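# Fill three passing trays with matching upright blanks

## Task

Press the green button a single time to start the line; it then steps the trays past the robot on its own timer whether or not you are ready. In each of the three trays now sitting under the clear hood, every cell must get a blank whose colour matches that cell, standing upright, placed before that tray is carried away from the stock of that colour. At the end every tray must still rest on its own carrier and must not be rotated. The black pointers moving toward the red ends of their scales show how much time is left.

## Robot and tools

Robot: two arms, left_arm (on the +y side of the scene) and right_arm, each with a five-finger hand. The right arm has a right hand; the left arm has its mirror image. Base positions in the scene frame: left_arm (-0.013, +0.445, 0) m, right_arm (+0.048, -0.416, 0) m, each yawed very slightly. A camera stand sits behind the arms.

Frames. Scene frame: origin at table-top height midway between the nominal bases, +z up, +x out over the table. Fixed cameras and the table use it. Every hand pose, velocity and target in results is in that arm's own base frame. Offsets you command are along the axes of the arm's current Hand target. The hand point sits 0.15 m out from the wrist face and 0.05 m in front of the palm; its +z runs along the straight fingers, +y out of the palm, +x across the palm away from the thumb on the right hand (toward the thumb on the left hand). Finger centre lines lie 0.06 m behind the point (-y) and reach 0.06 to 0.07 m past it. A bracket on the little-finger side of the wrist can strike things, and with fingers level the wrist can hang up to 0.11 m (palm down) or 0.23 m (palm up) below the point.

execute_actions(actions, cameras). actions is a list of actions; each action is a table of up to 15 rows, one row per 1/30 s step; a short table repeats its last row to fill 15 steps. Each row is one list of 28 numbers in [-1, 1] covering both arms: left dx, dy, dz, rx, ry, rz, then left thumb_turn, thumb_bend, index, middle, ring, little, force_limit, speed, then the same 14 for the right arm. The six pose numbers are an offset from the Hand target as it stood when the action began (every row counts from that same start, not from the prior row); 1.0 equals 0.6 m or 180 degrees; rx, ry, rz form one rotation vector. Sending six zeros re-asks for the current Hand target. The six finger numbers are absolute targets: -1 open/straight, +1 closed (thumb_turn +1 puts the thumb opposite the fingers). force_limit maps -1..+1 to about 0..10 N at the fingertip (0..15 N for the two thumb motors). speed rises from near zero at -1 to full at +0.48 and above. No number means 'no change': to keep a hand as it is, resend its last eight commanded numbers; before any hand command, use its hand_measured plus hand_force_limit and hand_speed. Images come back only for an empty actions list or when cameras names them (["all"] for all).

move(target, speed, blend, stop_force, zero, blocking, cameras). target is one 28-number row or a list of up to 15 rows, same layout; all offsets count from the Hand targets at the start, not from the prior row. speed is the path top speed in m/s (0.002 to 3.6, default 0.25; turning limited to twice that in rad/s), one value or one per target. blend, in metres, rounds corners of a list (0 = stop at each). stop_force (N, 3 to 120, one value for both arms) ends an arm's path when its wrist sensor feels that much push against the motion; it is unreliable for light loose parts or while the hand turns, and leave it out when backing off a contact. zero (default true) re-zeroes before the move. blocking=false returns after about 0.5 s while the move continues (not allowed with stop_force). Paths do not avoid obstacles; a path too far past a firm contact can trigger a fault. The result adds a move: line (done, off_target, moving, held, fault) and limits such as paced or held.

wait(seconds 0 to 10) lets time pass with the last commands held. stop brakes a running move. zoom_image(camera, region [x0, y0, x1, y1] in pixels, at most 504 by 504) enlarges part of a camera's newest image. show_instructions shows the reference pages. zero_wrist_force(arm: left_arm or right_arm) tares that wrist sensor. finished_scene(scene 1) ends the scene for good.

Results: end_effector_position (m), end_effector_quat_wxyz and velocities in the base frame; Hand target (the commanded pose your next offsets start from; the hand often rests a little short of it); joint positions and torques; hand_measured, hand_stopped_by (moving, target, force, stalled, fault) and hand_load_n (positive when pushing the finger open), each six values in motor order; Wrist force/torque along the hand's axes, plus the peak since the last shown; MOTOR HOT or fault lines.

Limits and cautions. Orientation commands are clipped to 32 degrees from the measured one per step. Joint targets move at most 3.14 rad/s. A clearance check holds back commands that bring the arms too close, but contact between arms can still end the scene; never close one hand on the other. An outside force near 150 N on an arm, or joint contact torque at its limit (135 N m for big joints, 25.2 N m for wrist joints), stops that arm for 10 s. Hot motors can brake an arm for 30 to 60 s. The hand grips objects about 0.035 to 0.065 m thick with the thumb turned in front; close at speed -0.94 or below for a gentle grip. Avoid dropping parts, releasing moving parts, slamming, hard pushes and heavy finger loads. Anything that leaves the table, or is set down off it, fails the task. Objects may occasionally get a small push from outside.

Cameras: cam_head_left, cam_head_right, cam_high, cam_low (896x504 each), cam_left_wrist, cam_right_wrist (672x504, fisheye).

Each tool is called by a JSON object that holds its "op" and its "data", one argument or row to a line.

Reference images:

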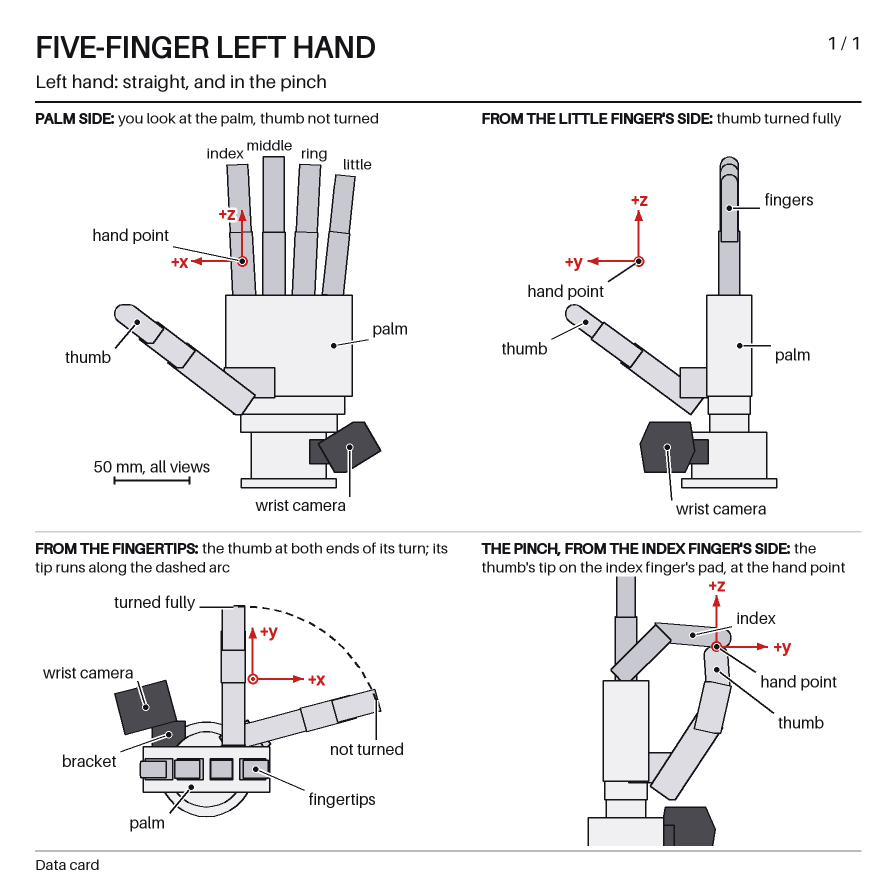

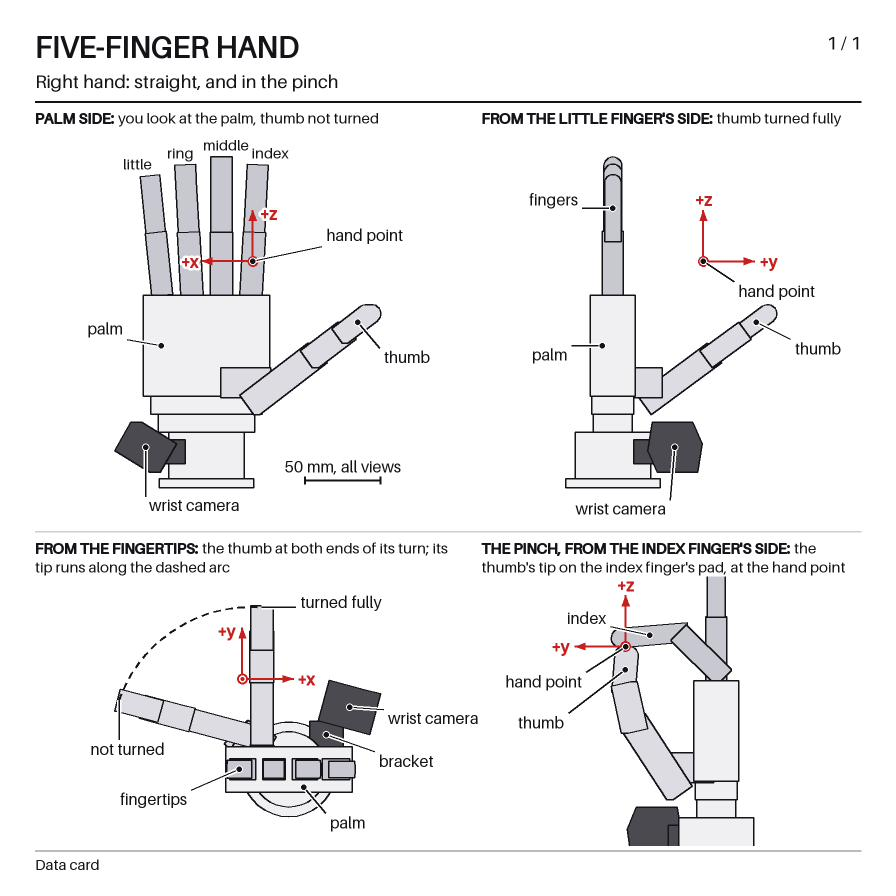

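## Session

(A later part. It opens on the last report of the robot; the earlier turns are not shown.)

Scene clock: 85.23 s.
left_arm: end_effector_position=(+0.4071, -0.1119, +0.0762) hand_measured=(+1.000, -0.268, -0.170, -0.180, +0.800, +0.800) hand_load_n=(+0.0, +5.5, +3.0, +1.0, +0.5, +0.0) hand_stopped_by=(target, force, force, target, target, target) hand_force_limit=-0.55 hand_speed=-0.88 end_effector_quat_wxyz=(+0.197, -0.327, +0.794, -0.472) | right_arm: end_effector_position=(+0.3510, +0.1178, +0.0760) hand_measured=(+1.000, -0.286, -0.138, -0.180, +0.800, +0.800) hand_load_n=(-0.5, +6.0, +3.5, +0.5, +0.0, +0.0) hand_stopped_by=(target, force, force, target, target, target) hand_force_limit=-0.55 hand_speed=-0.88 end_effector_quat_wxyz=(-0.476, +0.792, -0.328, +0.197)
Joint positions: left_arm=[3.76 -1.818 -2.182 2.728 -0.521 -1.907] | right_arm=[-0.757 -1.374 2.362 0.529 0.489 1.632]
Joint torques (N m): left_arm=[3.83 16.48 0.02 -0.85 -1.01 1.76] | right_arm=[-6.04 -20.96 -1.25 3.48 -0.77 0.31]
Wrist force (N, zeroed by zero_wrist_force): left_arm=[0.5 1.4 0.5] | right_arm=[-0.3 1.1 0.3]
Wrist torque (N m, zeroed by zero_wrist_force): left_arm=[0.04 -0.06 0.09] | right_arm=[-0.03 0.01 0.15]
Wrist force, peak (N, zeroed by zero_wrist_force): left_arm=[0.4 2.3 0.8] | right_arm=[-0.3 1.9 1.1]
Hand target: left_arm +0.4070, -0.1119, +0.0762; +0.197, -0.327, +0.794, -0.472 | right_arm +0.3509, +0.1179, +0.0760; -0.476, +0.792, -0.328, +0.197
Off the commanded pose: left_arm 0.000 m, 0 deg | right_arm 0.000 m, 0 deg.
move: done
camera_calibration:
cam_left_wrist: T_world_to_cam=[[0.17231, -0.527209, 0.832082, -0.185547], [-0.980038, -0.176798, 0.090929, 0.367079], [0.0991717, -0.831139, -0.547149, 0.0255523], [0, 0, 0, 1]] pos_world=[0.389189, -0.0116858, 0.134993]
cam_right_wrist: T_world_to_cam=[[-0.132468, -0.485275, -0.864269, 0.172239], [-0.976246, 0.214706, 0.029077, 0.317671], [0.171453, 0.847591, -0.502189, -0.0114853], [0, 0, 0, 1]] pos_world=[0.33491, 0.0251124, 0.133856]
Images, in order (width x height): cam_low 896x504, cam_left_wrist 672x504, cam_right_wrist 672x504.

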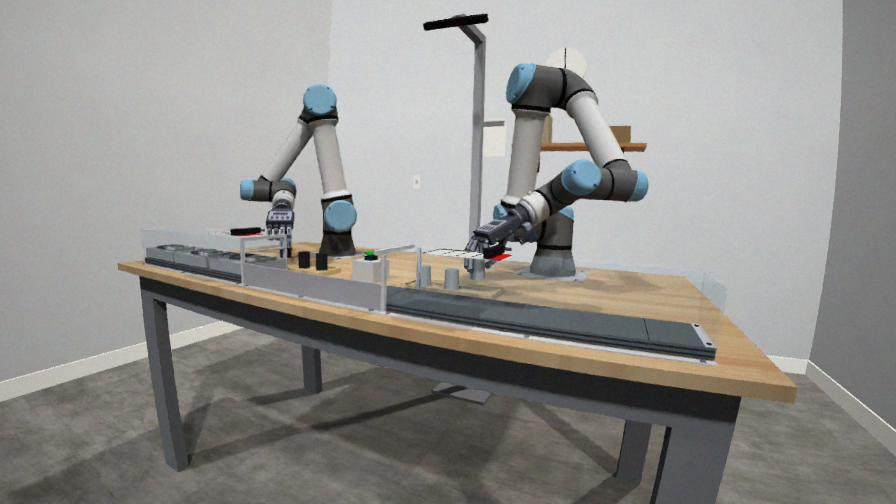

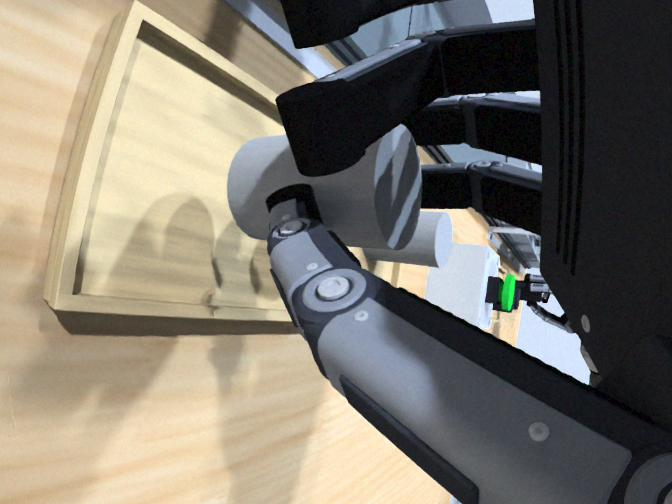

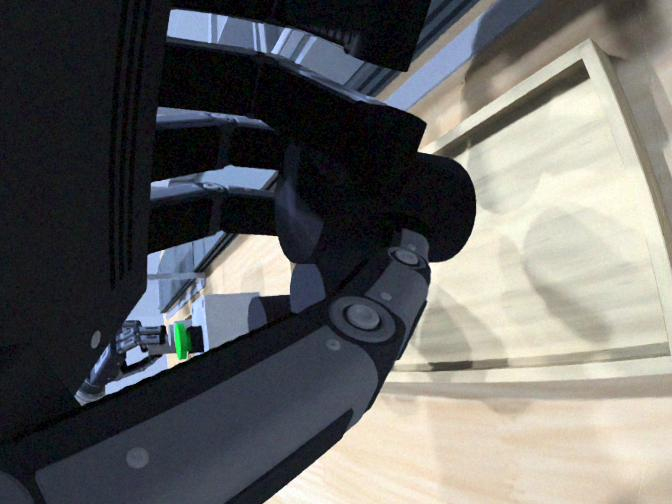

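{"op": "move", "data": {
  "target": [
    [0,-0.1825,-0.097,0,0,0, 1, 0.2, 0.3, -0.18, 0.8, 0.8, -0.55, -0.88, 0,-0.1825,-0.097,0,0,0, 1, 0.2, 0.3, -0.18, 0.8, 0.8, -0.55, -0.88],
    [0.03,-0.3917,0.2963,0,0,0, 1, 0.2, 0.3, -0.18, 0.8, 0.8, -0.55, -0.88, -0.0332,-0.3695,0.2548,0,0,0, 1, 0.2, 0.3, -0.18, 0.8, 0.8, -0.55, -0.88],
    [0.03,-0.3328,0.3277,0,0,0, 1, 0.2, 0.3, -0.18, 0.8, 0.8, -0.55, -0.88, -0.0332,-0.3107,0.2862,0,0,0, 1, 0.2, 0.3, -0.18, 0.8, 0.8, -0.55, -0.88]
  ],
  "speed": 0.2,
  "blend": [0.03, 0.03, 0],
  "cameras": ["all"]
}}

Scene clock: 90.27 s.
left_arm: end_effector_position=(+0.5831, -0.3147, +0.1582) hand_measured=(+1.000, -0.268, -0.170, -0.180, +0.800, +0.800) hand_load_n=(+0.0, +5.5, +3.0, +1.0, +0.0, +0.0) hand_stopped_by=(target, force, force, target, target, target) hand_force_limit=-0.55 hand_speed=-0.88 end_effector_quat_wxyz=(+0.197, -0.327, +0.794, -0.472) | right_arm: end_effector_position=(+0.5062, +0.3009, +0.1600) hand_measured=(+1.000, -0.286, -0.136, -0.180, +0.800, +0.800) hand_load_n=(+0.0, +3.5, +0.0, +2.5, +0.0, +0.0) hand_stopped_by=(target, force, force, target, target, target) hand_force_limit=-0.55 hand_speed=-0.88 end_effector_quat_wxyz=(-0.476, +0.792, -0.328, +0.197) end_effector_velocity=(+0.001, +0.000, +0.000) end_effector_angular_velocity=(+0.000, -0.004, +0.000)
Joint positions: left_arm=[3.09 -1.982 -1.528 2.88 -0.941 -2.732] | right_arm=[0.024 -1.338 1.772 0.199 0.917 2.722]
Joint velocities: left_arm=[within noise] | right_arm=[0 0 0.001 -0.005 0 0]
Joint torques (N m): left_arm=[7.03 46.76 8.19 2.22 2.29 -1.02] | right_arm=[7.86 -30.95 -9.98 -0.96 -0.56 0.71]
Wrist force (N, zeroed by zero_wrist_force): left_arm=[0.0 1.9 0.0] | right_arm=[-0.7 1.5 0.7]
Wrist torque (N m, zeroed by zero_wrist_force): left_arm=[0.11 0.04 -0.12] | right_arm=[0.00 0.06 0.11]
Wrist force, peak (N, zeroed by zero_wrist_force): left_arm=[0.0 4.4 0.9] | right_arm=[-0.9 3.4 1.5]
Hand target: left_arm +0.5831, -0.3147, +0.1581; +0.197, -0.327, +0.794, -0.472 | right_arm +0.5061, +0.3009, +0.1600; -0.476, +0.792, -0.328, +0.197
Off the commanded pose: left_arm 0.000 m, 0 deg | right_arm 0.000 m, 0 deg.
move: done; blend cut to 0.02 m at target 2
camera_calibration:
cam_left_wrist: T_world_to_cam=[[0.172642, -0.527051, 0.832113, -0.391182], [-0.97999, -0.17688, 0.0912886, 0.496132], [0.0990702, -0.831223, -0.547041, -0.115575], [0, 0, 0, 1]] pos_world=[0.565189, -0.214486, 0.216993]
cam_right_wrist: T_world_to_cam=[[-0.13266, -0.485111, -0.864331, 0.354362], [-0.976221, 0.214792, 0.0292796, 0.427373], [0.171448, 0.847662, -0.50207, -0.151008], [0, 0, 0, 1]] pos_world=[0.49011, 0.208112, 0.217956]

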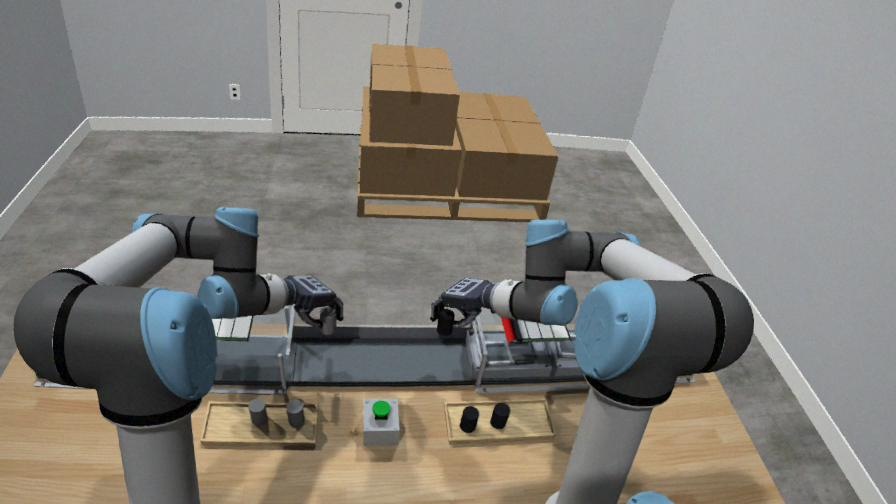

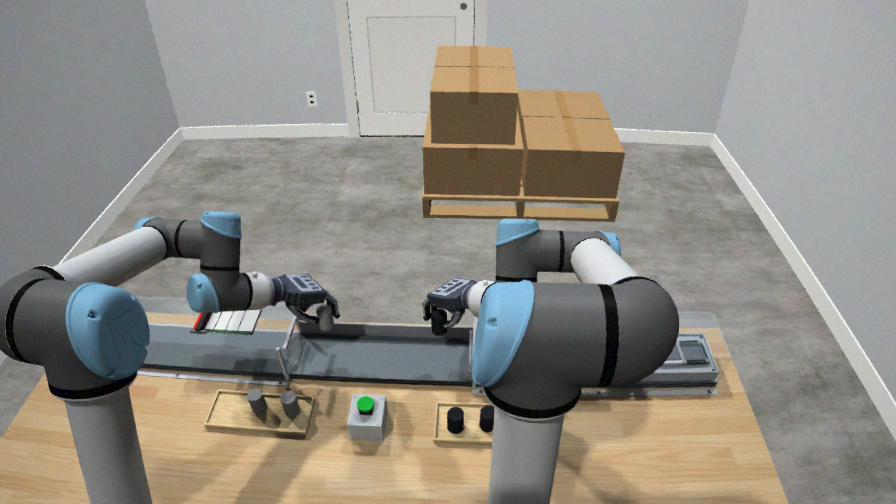

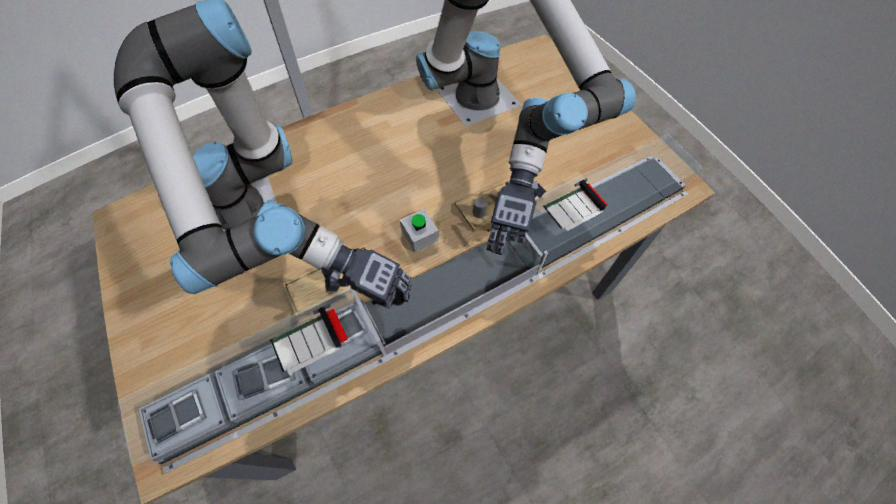

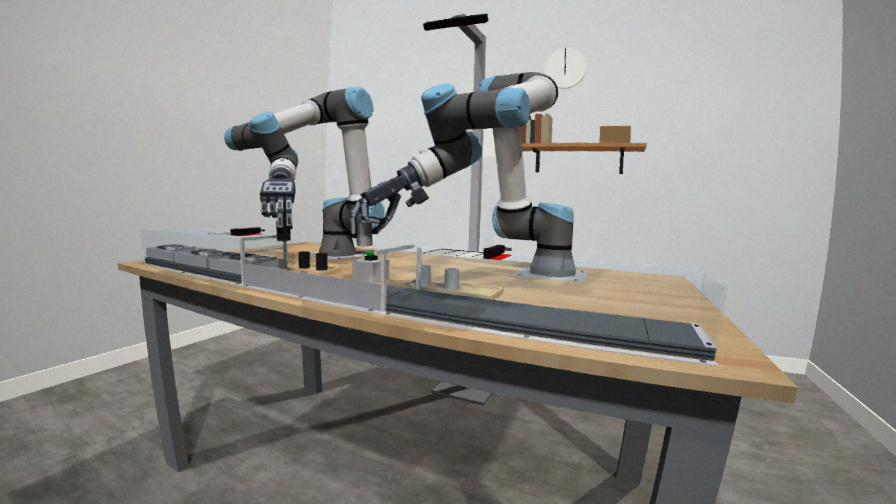

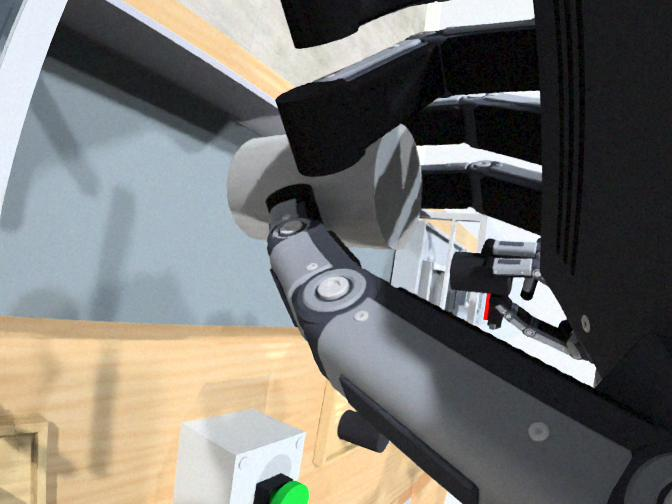

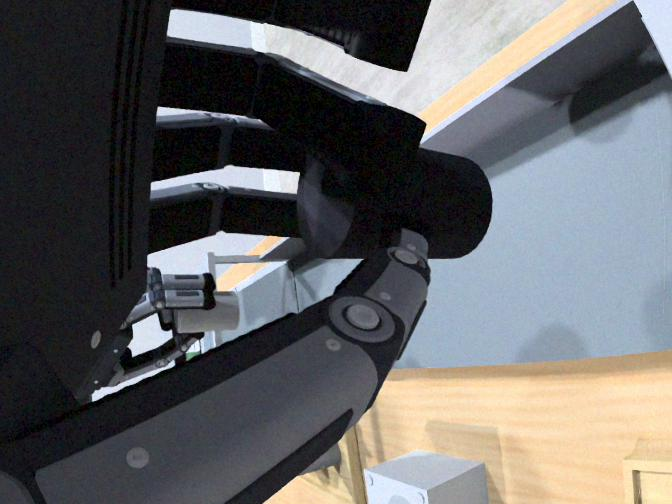

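{"op": "zoom_image", "data": {
  "camera": "cam_right_wrist",
  "region": [250, 120, 530, 300]
}}

{"op": "zoom_image", "data": {
  "camera": "cam_head_left",
  "region": [400, 260, 530, 350]
}}

{"op": "zoom_image", "data": {
  "camera": "cam_low",
  "region": [220, 150, 420, 280]
}}

{"op": "zoom_image", "data": {
  "camera": "cam_head_left",
  "region": [270, 260, 400, 350]
}}

Scaled by 1.800 from the camera's 672x504 image, which has a finer 960x720 frame.

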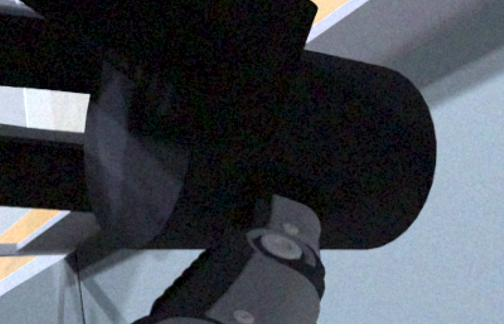

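Scaled by 3.877 from the camera's 896x504 image, which has a finer 1280x720 frame.

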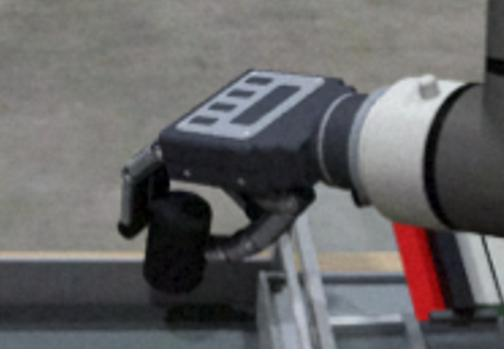

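Scaled by 2.520 from the camera's 896x504 image, which has a finer 1280x720 frame.

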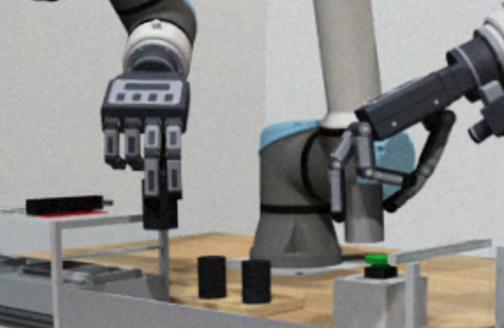

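Scaled by 3.877 from the camera's 896x504 image, which has a finer 1280x720 frame.

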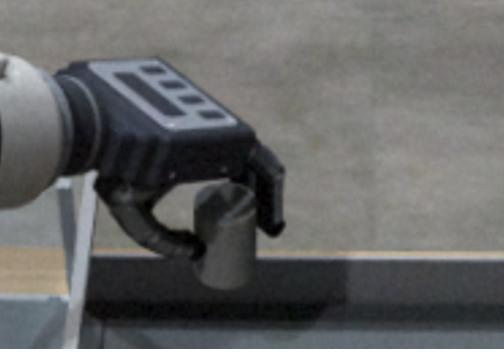

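{"op": "zoom_image", "data": {
  "camera": "cam_head_right",
  "region": [270, 260, 400, 350]
}}

{"op": "zoom_image", "data": {
  "camera": "cam_head_right",
  "region": [390, 260, 520, 350]
}}

{"op": "zoom_image", "data": {
  "camera": "cam_high",
  "region": [330, 230, 460, 330]
}}

{"op": "zoom_image", "data": {
  "camera": "cam_high",
  "region": [440, 160, 570, 260]
}}

Scaled by 3.877 from the camera's 896x504 image, which has a finer 1280x720 frame.

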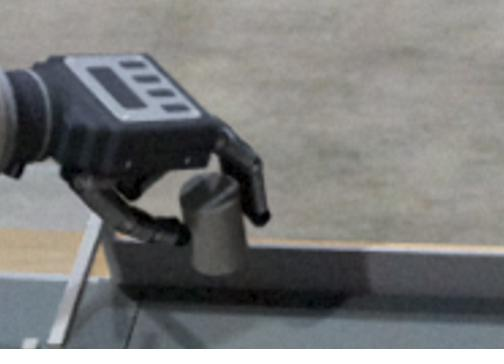

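Scaled by 3.877 from the camera's 896x504 image, which has a finer 1280x720 frame.

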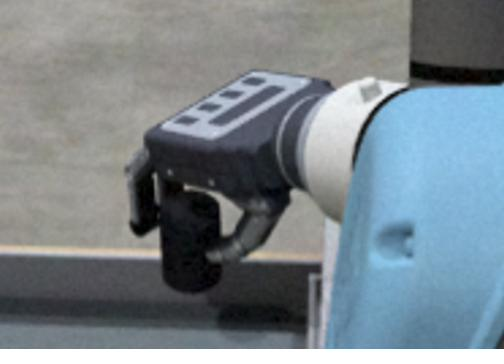

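Scaled by 3.877 from the camera's 896x504 image, which has a finer 1280x720 frame.

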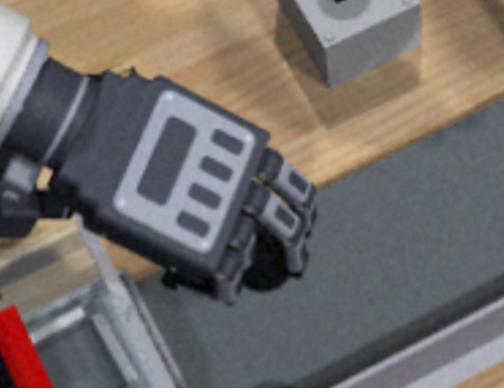

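Scaled by 3.877 from the camera's 896x504 image, which has a finer 1280x720 frame.

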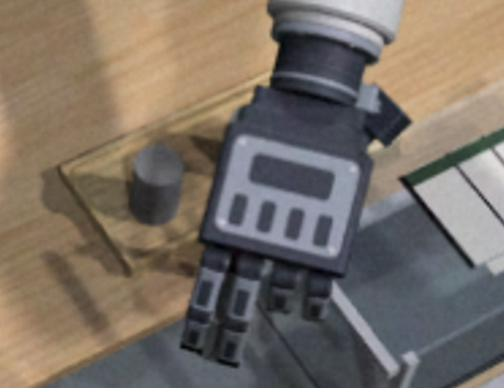

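{"op": "move", "data": {
  "target": [0,0,0,0,0,0, 1, 0.2, 0.3, -0.18, 0.8, 0.8, -0.55, -0.88, 0,0.1324,0.0704,0,0,0, 1, 0.2, 0.3, -0.18, 0.8, 0.8, -0.55, -0.88],
  "speed": 0.05,
  "stop_force": 4,
  "cameras": ["cam_right_wrist", "cam_low", "cam_head_left"]
}}

Scene clock: 98.13 s.
left_arm: end_effector_position=(+0.5831, -0.3147, +0.1581) hand_measured=(+1.000, -0.268, -0.170, -0.180, +0.800, +0.800) hand_load_n=(+0.0, +5.5, +3.0, +1.0, +0.0, +0.0) hand_stopped_by=(target, force, force, target, target, target) hand_force_limit=-0.55 hand_speed=-0.88 end_effector_quat_wxyz=(+0.197, -0.327, +0.794, -0.472) | right_arm: end_effector_position=(+0.5061, +0.3009, +0.0713) hand_measured=(+1.000, -0.286, -0.136, -0.180, +0.800, +0.800) hand_load_n=(+0.0, +3.5, +0.0, +2.0, +0.0, +0.0) hand_stopped_by=(target, force, force, target, target, target) hand_force_limit=-0.55 hand_speed=-0.88 end_effector_quat_wxyz=(-0.476, +0.792, -0.328, +0.197)
Joint positions: left_arm=[3.09 -1.982 -1.528 2.88 -0.941 -2.732] | right_arm=[0.025 -1.226 1.885 -0.026 0.917 2.722]
Joint torques (N m): left_arm=[12.97 52.88 7.81 2.4 -1.76 0.06] | right_arm=[2.04 -44.74 -22.85 -1.14 1.56 0.77]
Wrist force (N, zeroed by zero_wrist_force): left_arm=[0.1 1.9 -0.1] | right_arm=[-1.0 0.6 -0.5]
Wrist torque (N m, zeroed by zero_wrist_force): left_arm=[0.12 0.02 -0.11] | right_arm=[-0.05 0.13 0.06]
Wrist force, peak (N, zeroed by zero_wrist_force): left_arm=[-0.2 2.1 0.1] | right_arm=[-8.4 -56.5 -54.4]
Hand target: left_arm +0.5831, -0.3147, +0.1581; +0.197, -0.327, +0.794, -0.472 | right_arm +0.5061, +0.3009, +0.0713; -0.476, +0.792, -0.328, +0.197 (not the last commanded pose)
Off the commanded pose: left_arm 0.000 m, 0 deg | right_arm 0.001 m, 0 deg.
move: contact (right_arm)
camera_calibration:
cam_right_wrist: T_world_to_cam=[[-0.132762, -0.485176, -0.864279, 0.277788], [-0.976225, 0.214754, 0.0294028, 0.429845], [0.171342, 0.847635, -0.502152, -0.195541], [0, 0, 0, 1]] pos_world=[0.49001, 0.208212, 0.129256]
Images, in order (width x height): cam_head_left 896x504, cam_low 896x504, cam_right_wrist 672x504.

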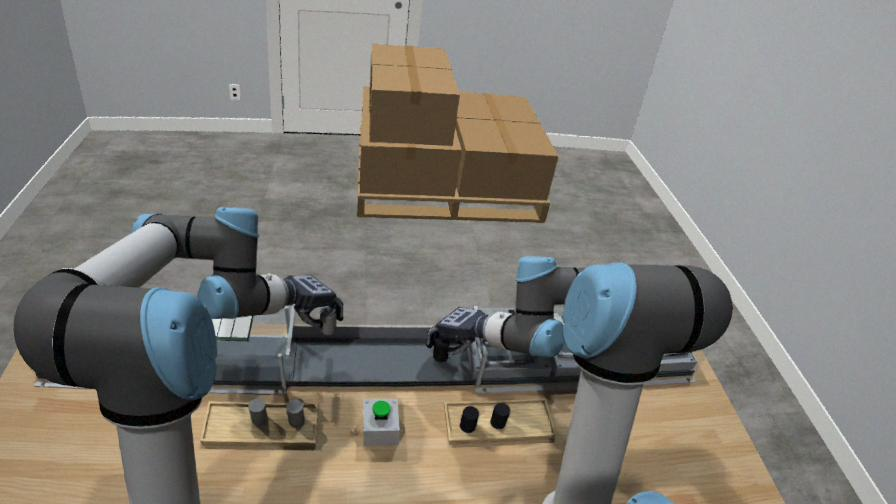

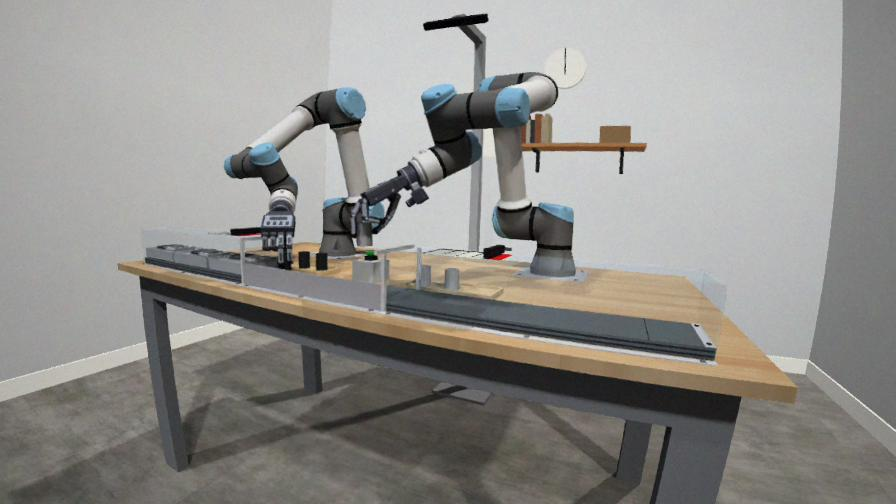

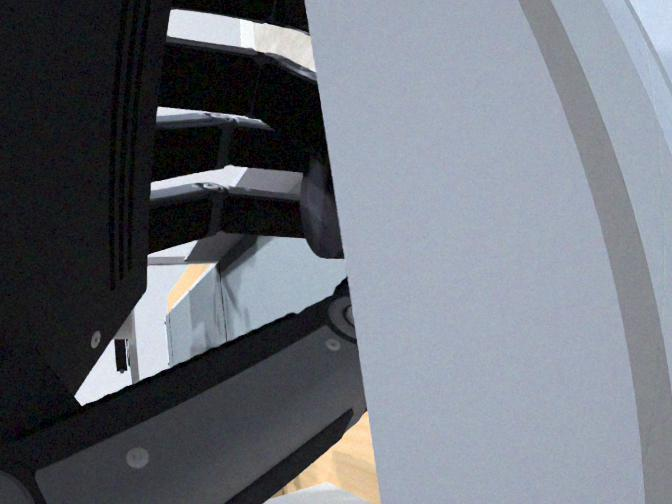

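{"op": "move", "data": {
  "target": [0,0,0,0,0,0, 1, 0.2, 0.3, -0.18, 0.8, 0.8, -0.55, -0.88, 0,-0.0736,-0.0391,0,0,0, 1, 0.2, 0.3, -0.18, 0.8, 0.8, -0.55, -0.88],
  "speed": 0.08,
  "cameras": ["cam_right_wrist", "cam_low", "cam_head_left"]
}}

Scene clock: 102.67 s.
left_arm: end_effector_position=(+0.5831, -0.3147, +0.1581) hand_measured=(+1.000, -0.268, -0.170, -0.180, +0.800, +0.800) hand_load_n=(+0.0, +5.5, +3.0, +1.5, +0.0, +0.0) hand_stopped_by=(target, force, force, target, target, target) hand_force_limit=-0.55 hand_speed=-0.88 end_effector_quat_wxyz=(+0.197, -0.327, +0.794, -0.472) | right_arm: end_effector_position=(+0.5062, +0.3009, +0.1214) hand_measured=(+1.000, -0.286, -0.136, -0.180, +0.800, +0.800) hand_load_n=(+0.5, +3.0, +0.0, +2.0, +0.0, +0.0) hand_stopped_by=(target, force, force, target, target, target) hand_force_limit=-0.55 hand_speed=-0.88 end_effector_quat_wxyz=(-0.476, +0.792, -0.328, +0.197)
Joint positions: left_arm=[3.09 -1.982 -1.528 2.88 -0.941 -2.732] | right_arm=[0.025 -1.294 1.827 0.101 0.917 2.722]
Joint torques (N m): left_arm=[12.86 53.03 7.62 2.26 -1.93 0.37] | right_arm=[5.97 -26.1 -13.37 1.22 0.85 -1.33]
Wrist force (N, zeroed by zero_wrist_force): left_arm=[-0.1 1.9 -0.1] | right_arm=[-0.8 1.6 0.5]
Wrist torque (N m, zeroed by zero_wrist_force): left_arm=[0.12 0.05 -0.12] | right_arm=[0.02 0.09 0.10]
Wrist force, peak (N, zeroed by zero_wrist_force): left_arm=[0.1 2.1 -0.2] | right_arm=[-0.8 2.4 1.0]
Hand target: left_arm +0.5831, -0.3147, +0.1581; +0.197, -0.327, +0.794, -0.472 | right_arm +0.5061, +0.3009, +0.1213; -0.476, +0.792, -0.328, +0.197
Off the commanded pose: left_arm 0.000 m, 0 deg | right_arm 0.000 m, 0 deg.
move: done
camera_calibration:
cam_right_wrist: T_world_to_cam=[[-0.132573, -0.485119, -0.86434, 0.320873], [-0.976216, 0.214833, 0.0291558, 0.428518], [0.171544, 0.847648, -0.502062, -0.170484], [0, 0, 0, 1]] pos_world=[0.49011, 0.208112, 0.179257]
Images, in order (width x height): cam_head_left 896x504, cam_low 896x504, cam_right_wrist 672x504.

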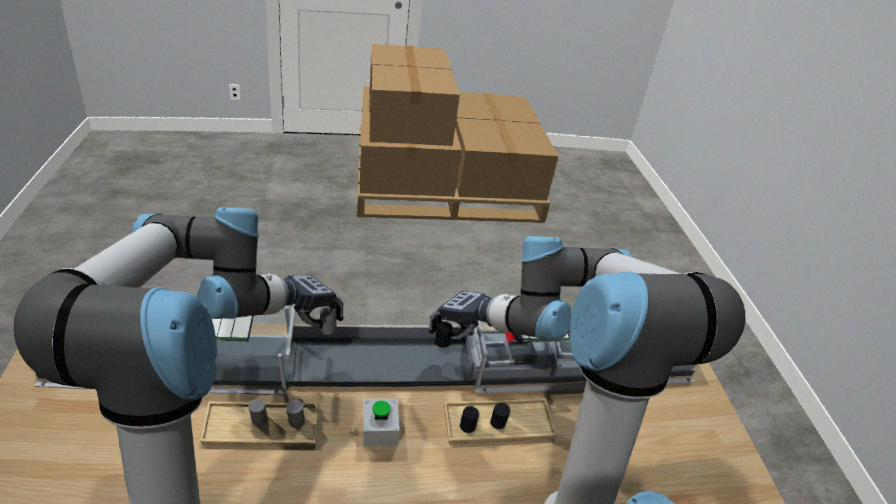

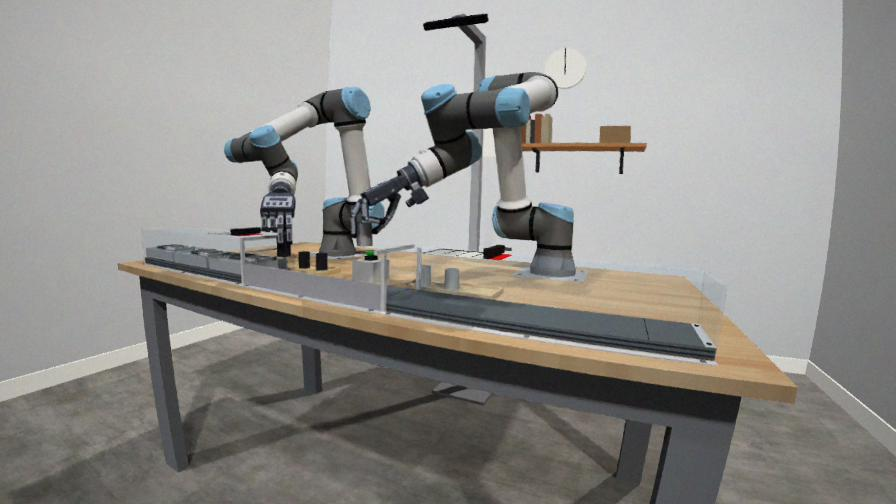

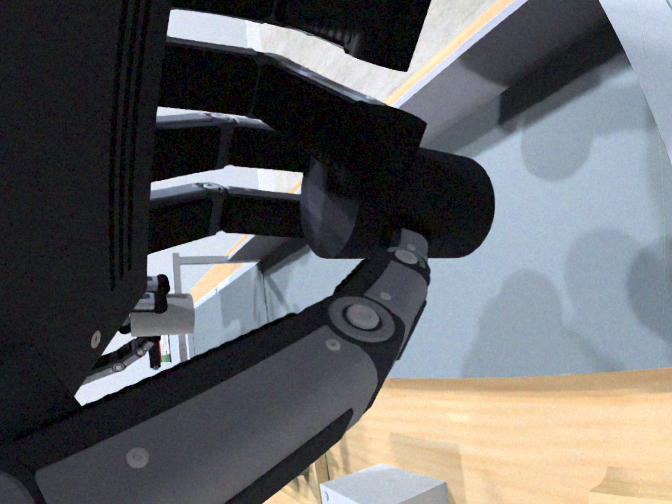

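{"op": "move", "data": {
  "target": [0,0,0,0,-0.1472,-0.0782, 1, 0.2, 0.3, -0.18, 0.8, 0.8, -0.55, -0.88, -0.085,-0.0375,0.0705,0,0.1472,0.0782, 1, 0.2, 0.3, -0.18, 0.8, 0.8, -0.55, -0.88],
  "speed": 0.15,
  "cameras": ["all"]
}}

Scene clock: 108.73 s.
left_arm: end_effector_position=(+0.5831, -0.3148, +0.1582) hand_measured=(+1.000, -0.268, -0.170, -0.180, +0.800, +0.800) hand_load_n=(+0.0, +5.5, +3.0, +1.0, +0.0, +0.0) hand_stopped_by=(target, force, force, target, target, target) hand_force_limit=-0.55 hand_speed=-0.88 end_effector_quat_wxyz=(+0.314, -0.520, +0.683, -0.406) | right_arm: end_effector_position=(+0.5040, +0.3708, +0.1213) hand_measured=(+1.000, -0.286, -0.136, -0.180, +0.800, +0.800) hand_load_n=(+0.0, +3.5, +0.0, +2.0, +0.0, +0.0) hand_stopped_by=(target, force, force, target, target, target) hand_force_limit=-0.55 hand_speed=-0.88 end_effector_quat_wxyz=(-0.408, +0.680, -0.522, +0.314) end_effector_velocity=(+0.000, +0.000, +0.000) end_effector_angular_velocity=(+0.000, -0.001, -0.004)
Joint positions: left_arm=[2.902 -1.892 -1.637 3.036 -1.552 -3.123] | right_arm=[0.42 -1.283 1.79 -0.012 1.711 3.217]
Joint velocities: left_arm=[within noise] | right_arm=[0.001 0 0 0 0.005 0.002]
Joint torques (N m): left_arm=[10.65 22.45 26.89 -2.99 -2.38 -0.83] | right_arm=[7.02 -44.81 -15.72 -1.76 2.36 1.1]
Wrist force (N, zeroed by zero_wrist_force): left_arm=[0.2 2.4 0.3] | right_arm=[-0.5 1.7 0.8]
Wrist torque (N m, zeroed by zero_wrist_force): left_arm=[0.16 -0.02 -0.09] | right_arm=[0.05 0.02 0.22]
Wrist force, peak (N, zeroed by zero_wrist_force): left_arm=[0.2 2.5 0.3] | right_arm=[-0.6 2.1 0.8]
Hand target: left_arm +0.5831, -0.3147, +0.1581; +0.314, -0.520, +0.683, -0.406 | right_arm +0.5040, +0.3709, +0.1214; -0.408, +0.680, -0.522, +0.314
Off the commanded pose: left_arm 0.000 m, 0 deg | right_arm 0.000 m, 0 deg.
move: done
camera_calibration:
cam_left_wrist: T_world_to_cam=[[0.409541, -0.372381, 0.832831, -0.480743], [-0.760882, -0.643082, 0.0866212, 0.222314], [0.503323, -0.669162, -0.546707, -0.300398], [0, 0, 0, 1]] pos_world=[0.517236, -0.237068, 0.216891]
cam_right_wrist: T_world_to_cam=[[-0.357689, -0.354106, -0.864099, 0.419322], [-0.738098, 0.674057, 0.0293045, 0.121024], [0.572076, 0.648272, -0.502468, -0.357305], [0, 0, 0, 1]] pos_world=[0.44372, 0.298538, 0.179255]

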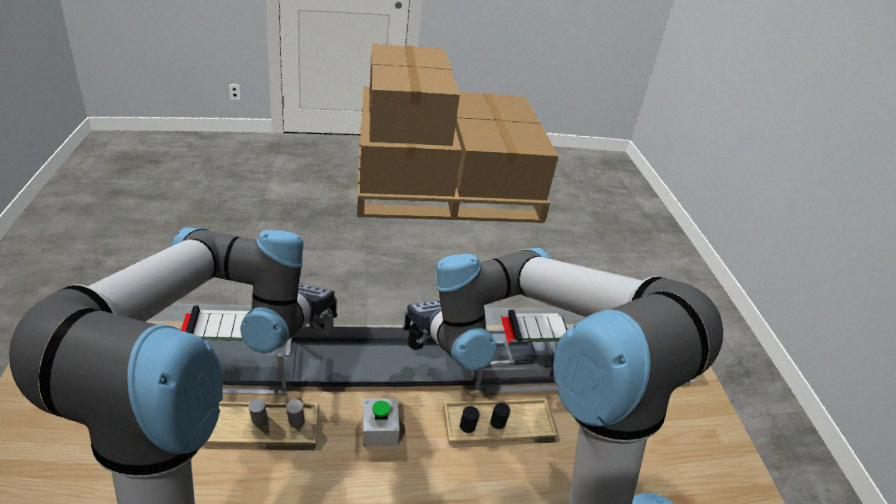

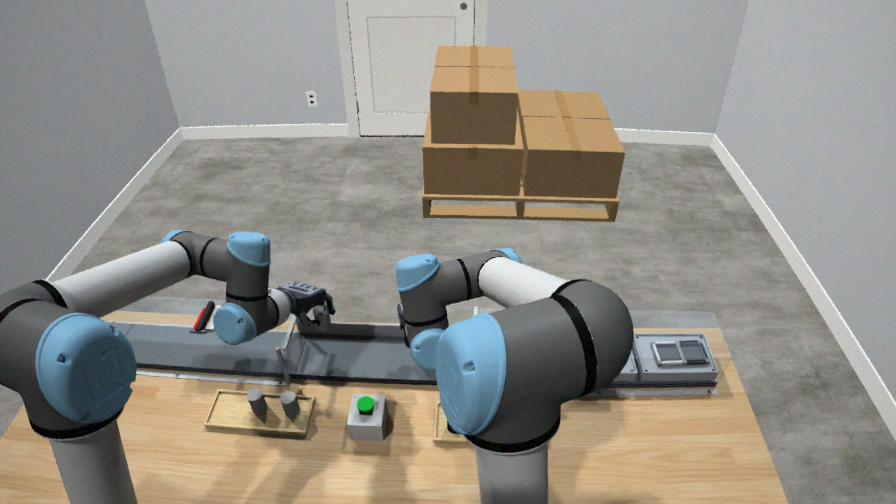

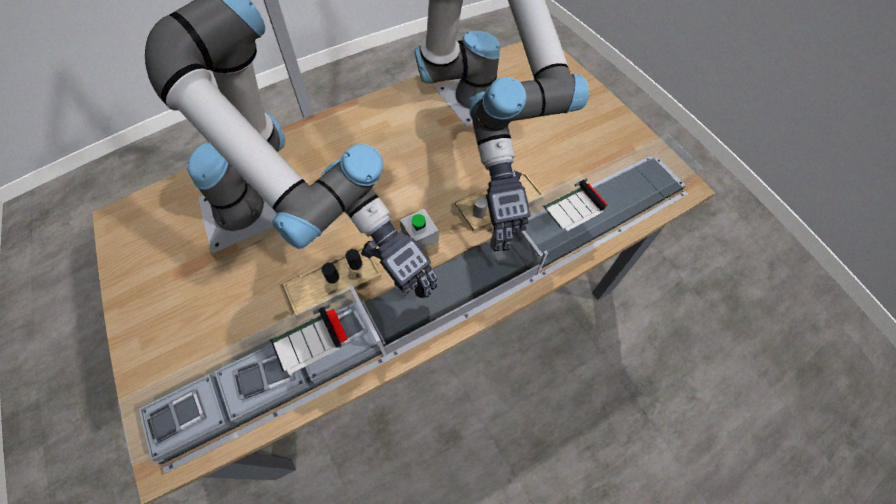

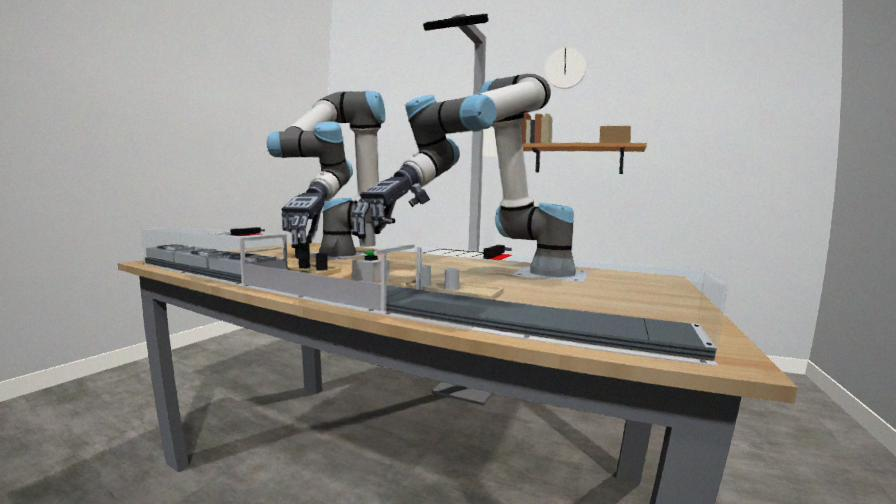

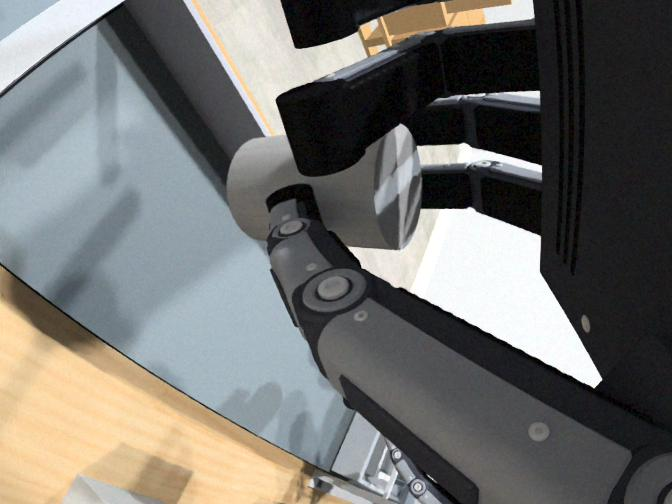

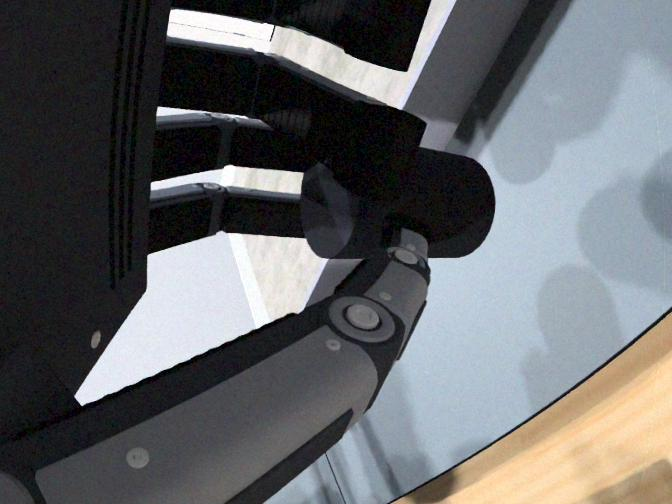

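{"op": "move", "data": {
  "target": [0,0,0,0,0,0, 1, 0.2, 0.3, -0.18, 0.8, 0.8, -0.55, -0.88, 0,0.0883,0.0469,0,0,0, 1, 0.2, 0.3, -0.18, 0.8, 0.8, -0.55, -0.88],
  "speed": 0.02,
  "stop_force": 3,
  "cameras": ["cam_right_wrist", "cam_low", "cam_head_left"]
}}

Scene clock: 113.07 s.
left_arm: end_effector_position=(+0.5831, -0.3147, +0.1581) hand_measured=(+1.000, -0.268, -0.170, -0.180, +0.800, +0.800) hand_load_n=(+0.0, +5.0, +3.0, +1.0, +0.0, +0.0) hand_stopped_by=(target, force, force, target, target, target) hand_force_limit=-0.55 hand_speed=-0.88 end_effector_quat_wxyz=(+0.314, -0.520, +0.683, -0.405) | right_arm: end_effector_position=(+0.5040, +0.3709, +0.0655) hand_measured=(+1.000, -0.284, -0.136, -0.180, +0.800, +0.800) hand_load_n=(+0.0, +3.0, +0.0, +2.5, +0.0, +0.0) hand_stopped_by=(target, force, force, target, target, target) hand_force_limit=-0.55 hand_speed=-0.88 end_effector_quat_wxyz=(-0.408, +0.680, -0.522, +0.314)
Joint positions: left_arm=[2.902 -1.892 -1.637 3.036 -1.552 -3.124] | right_arm=[0.42 -1.209 1.855 -0.152 1.711 3.217]
Joint torques (N m): left_arm=[13.2 22.95 9.74 -2.63 1.17 1.11] | right_arm=[6.4 -46.97 -25.05 -1.98 1.18 1.47]
Wrist force (N, zeroed by zero_wrist_force): left_arm=[0.0 2.4 0.6] | right_arm=[-1.1 1.6 0.4]
Wrist torque (N m, zeroed by zero_wrist_force): left_arm=[0.15 0.02 -0.10] | right_arm=[0.06 0.06 0.17]
Wrist force, peak (N, zeroed by zero_wrist_force): left_arm=[0.4 2.6 0.4] | right_arm=[-1.0 -1.0 -1.9]
Hand target: left_arm +0.5831, -0.3147, +0.1581; +0.314, -0.520, +0.683, -0.406 | right_arm +0.5040, +0.3709, +0.0655; -0.408, +0.680, -0.522, +0.314 (not the last commanded pose)
Off the commanded pose: left_arm 0.000 m, 0 deg | right_arm 0.004 m, 0 deg.
move: contact (right_arm)
camera_calibration:
cam_right_wrist: T_world_to_cam=[[-0.35762, -0.353923, -0.864203, 0.370947], [-0.737953, 0.674218, 0.0292586, 0.122556], [0.572305, 0.648204, -0.502293, -0.385496], [0, 0, 0, 1]] pos_world=[0.44372, 0.298537, 0.123356]
Images, in order (width x height): cam_head_left 896x504, cam_low 896x504, cam_right_wrist 672x504.

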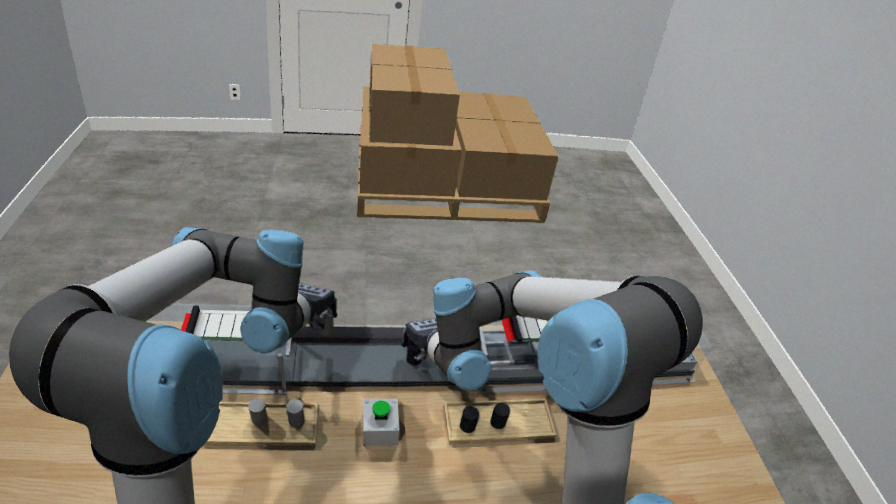

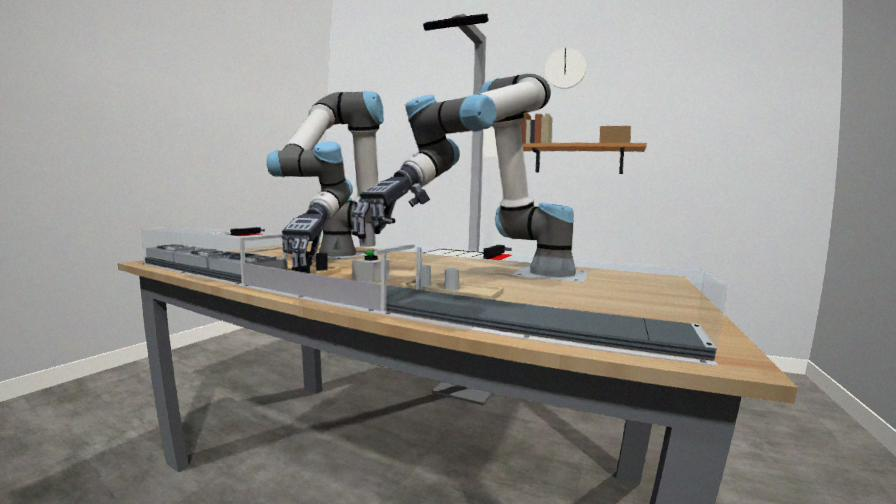

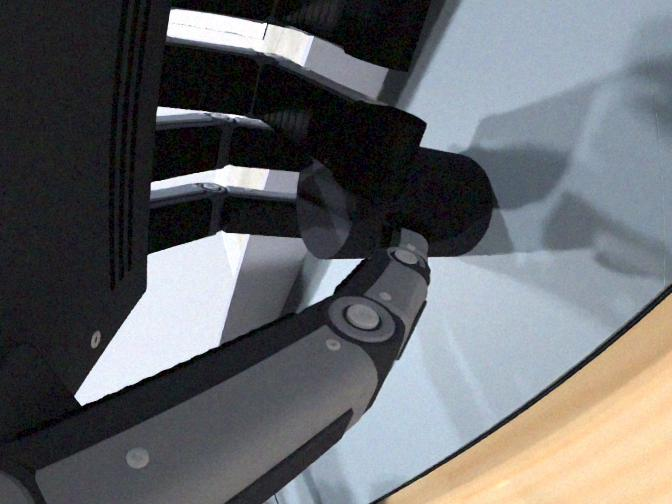

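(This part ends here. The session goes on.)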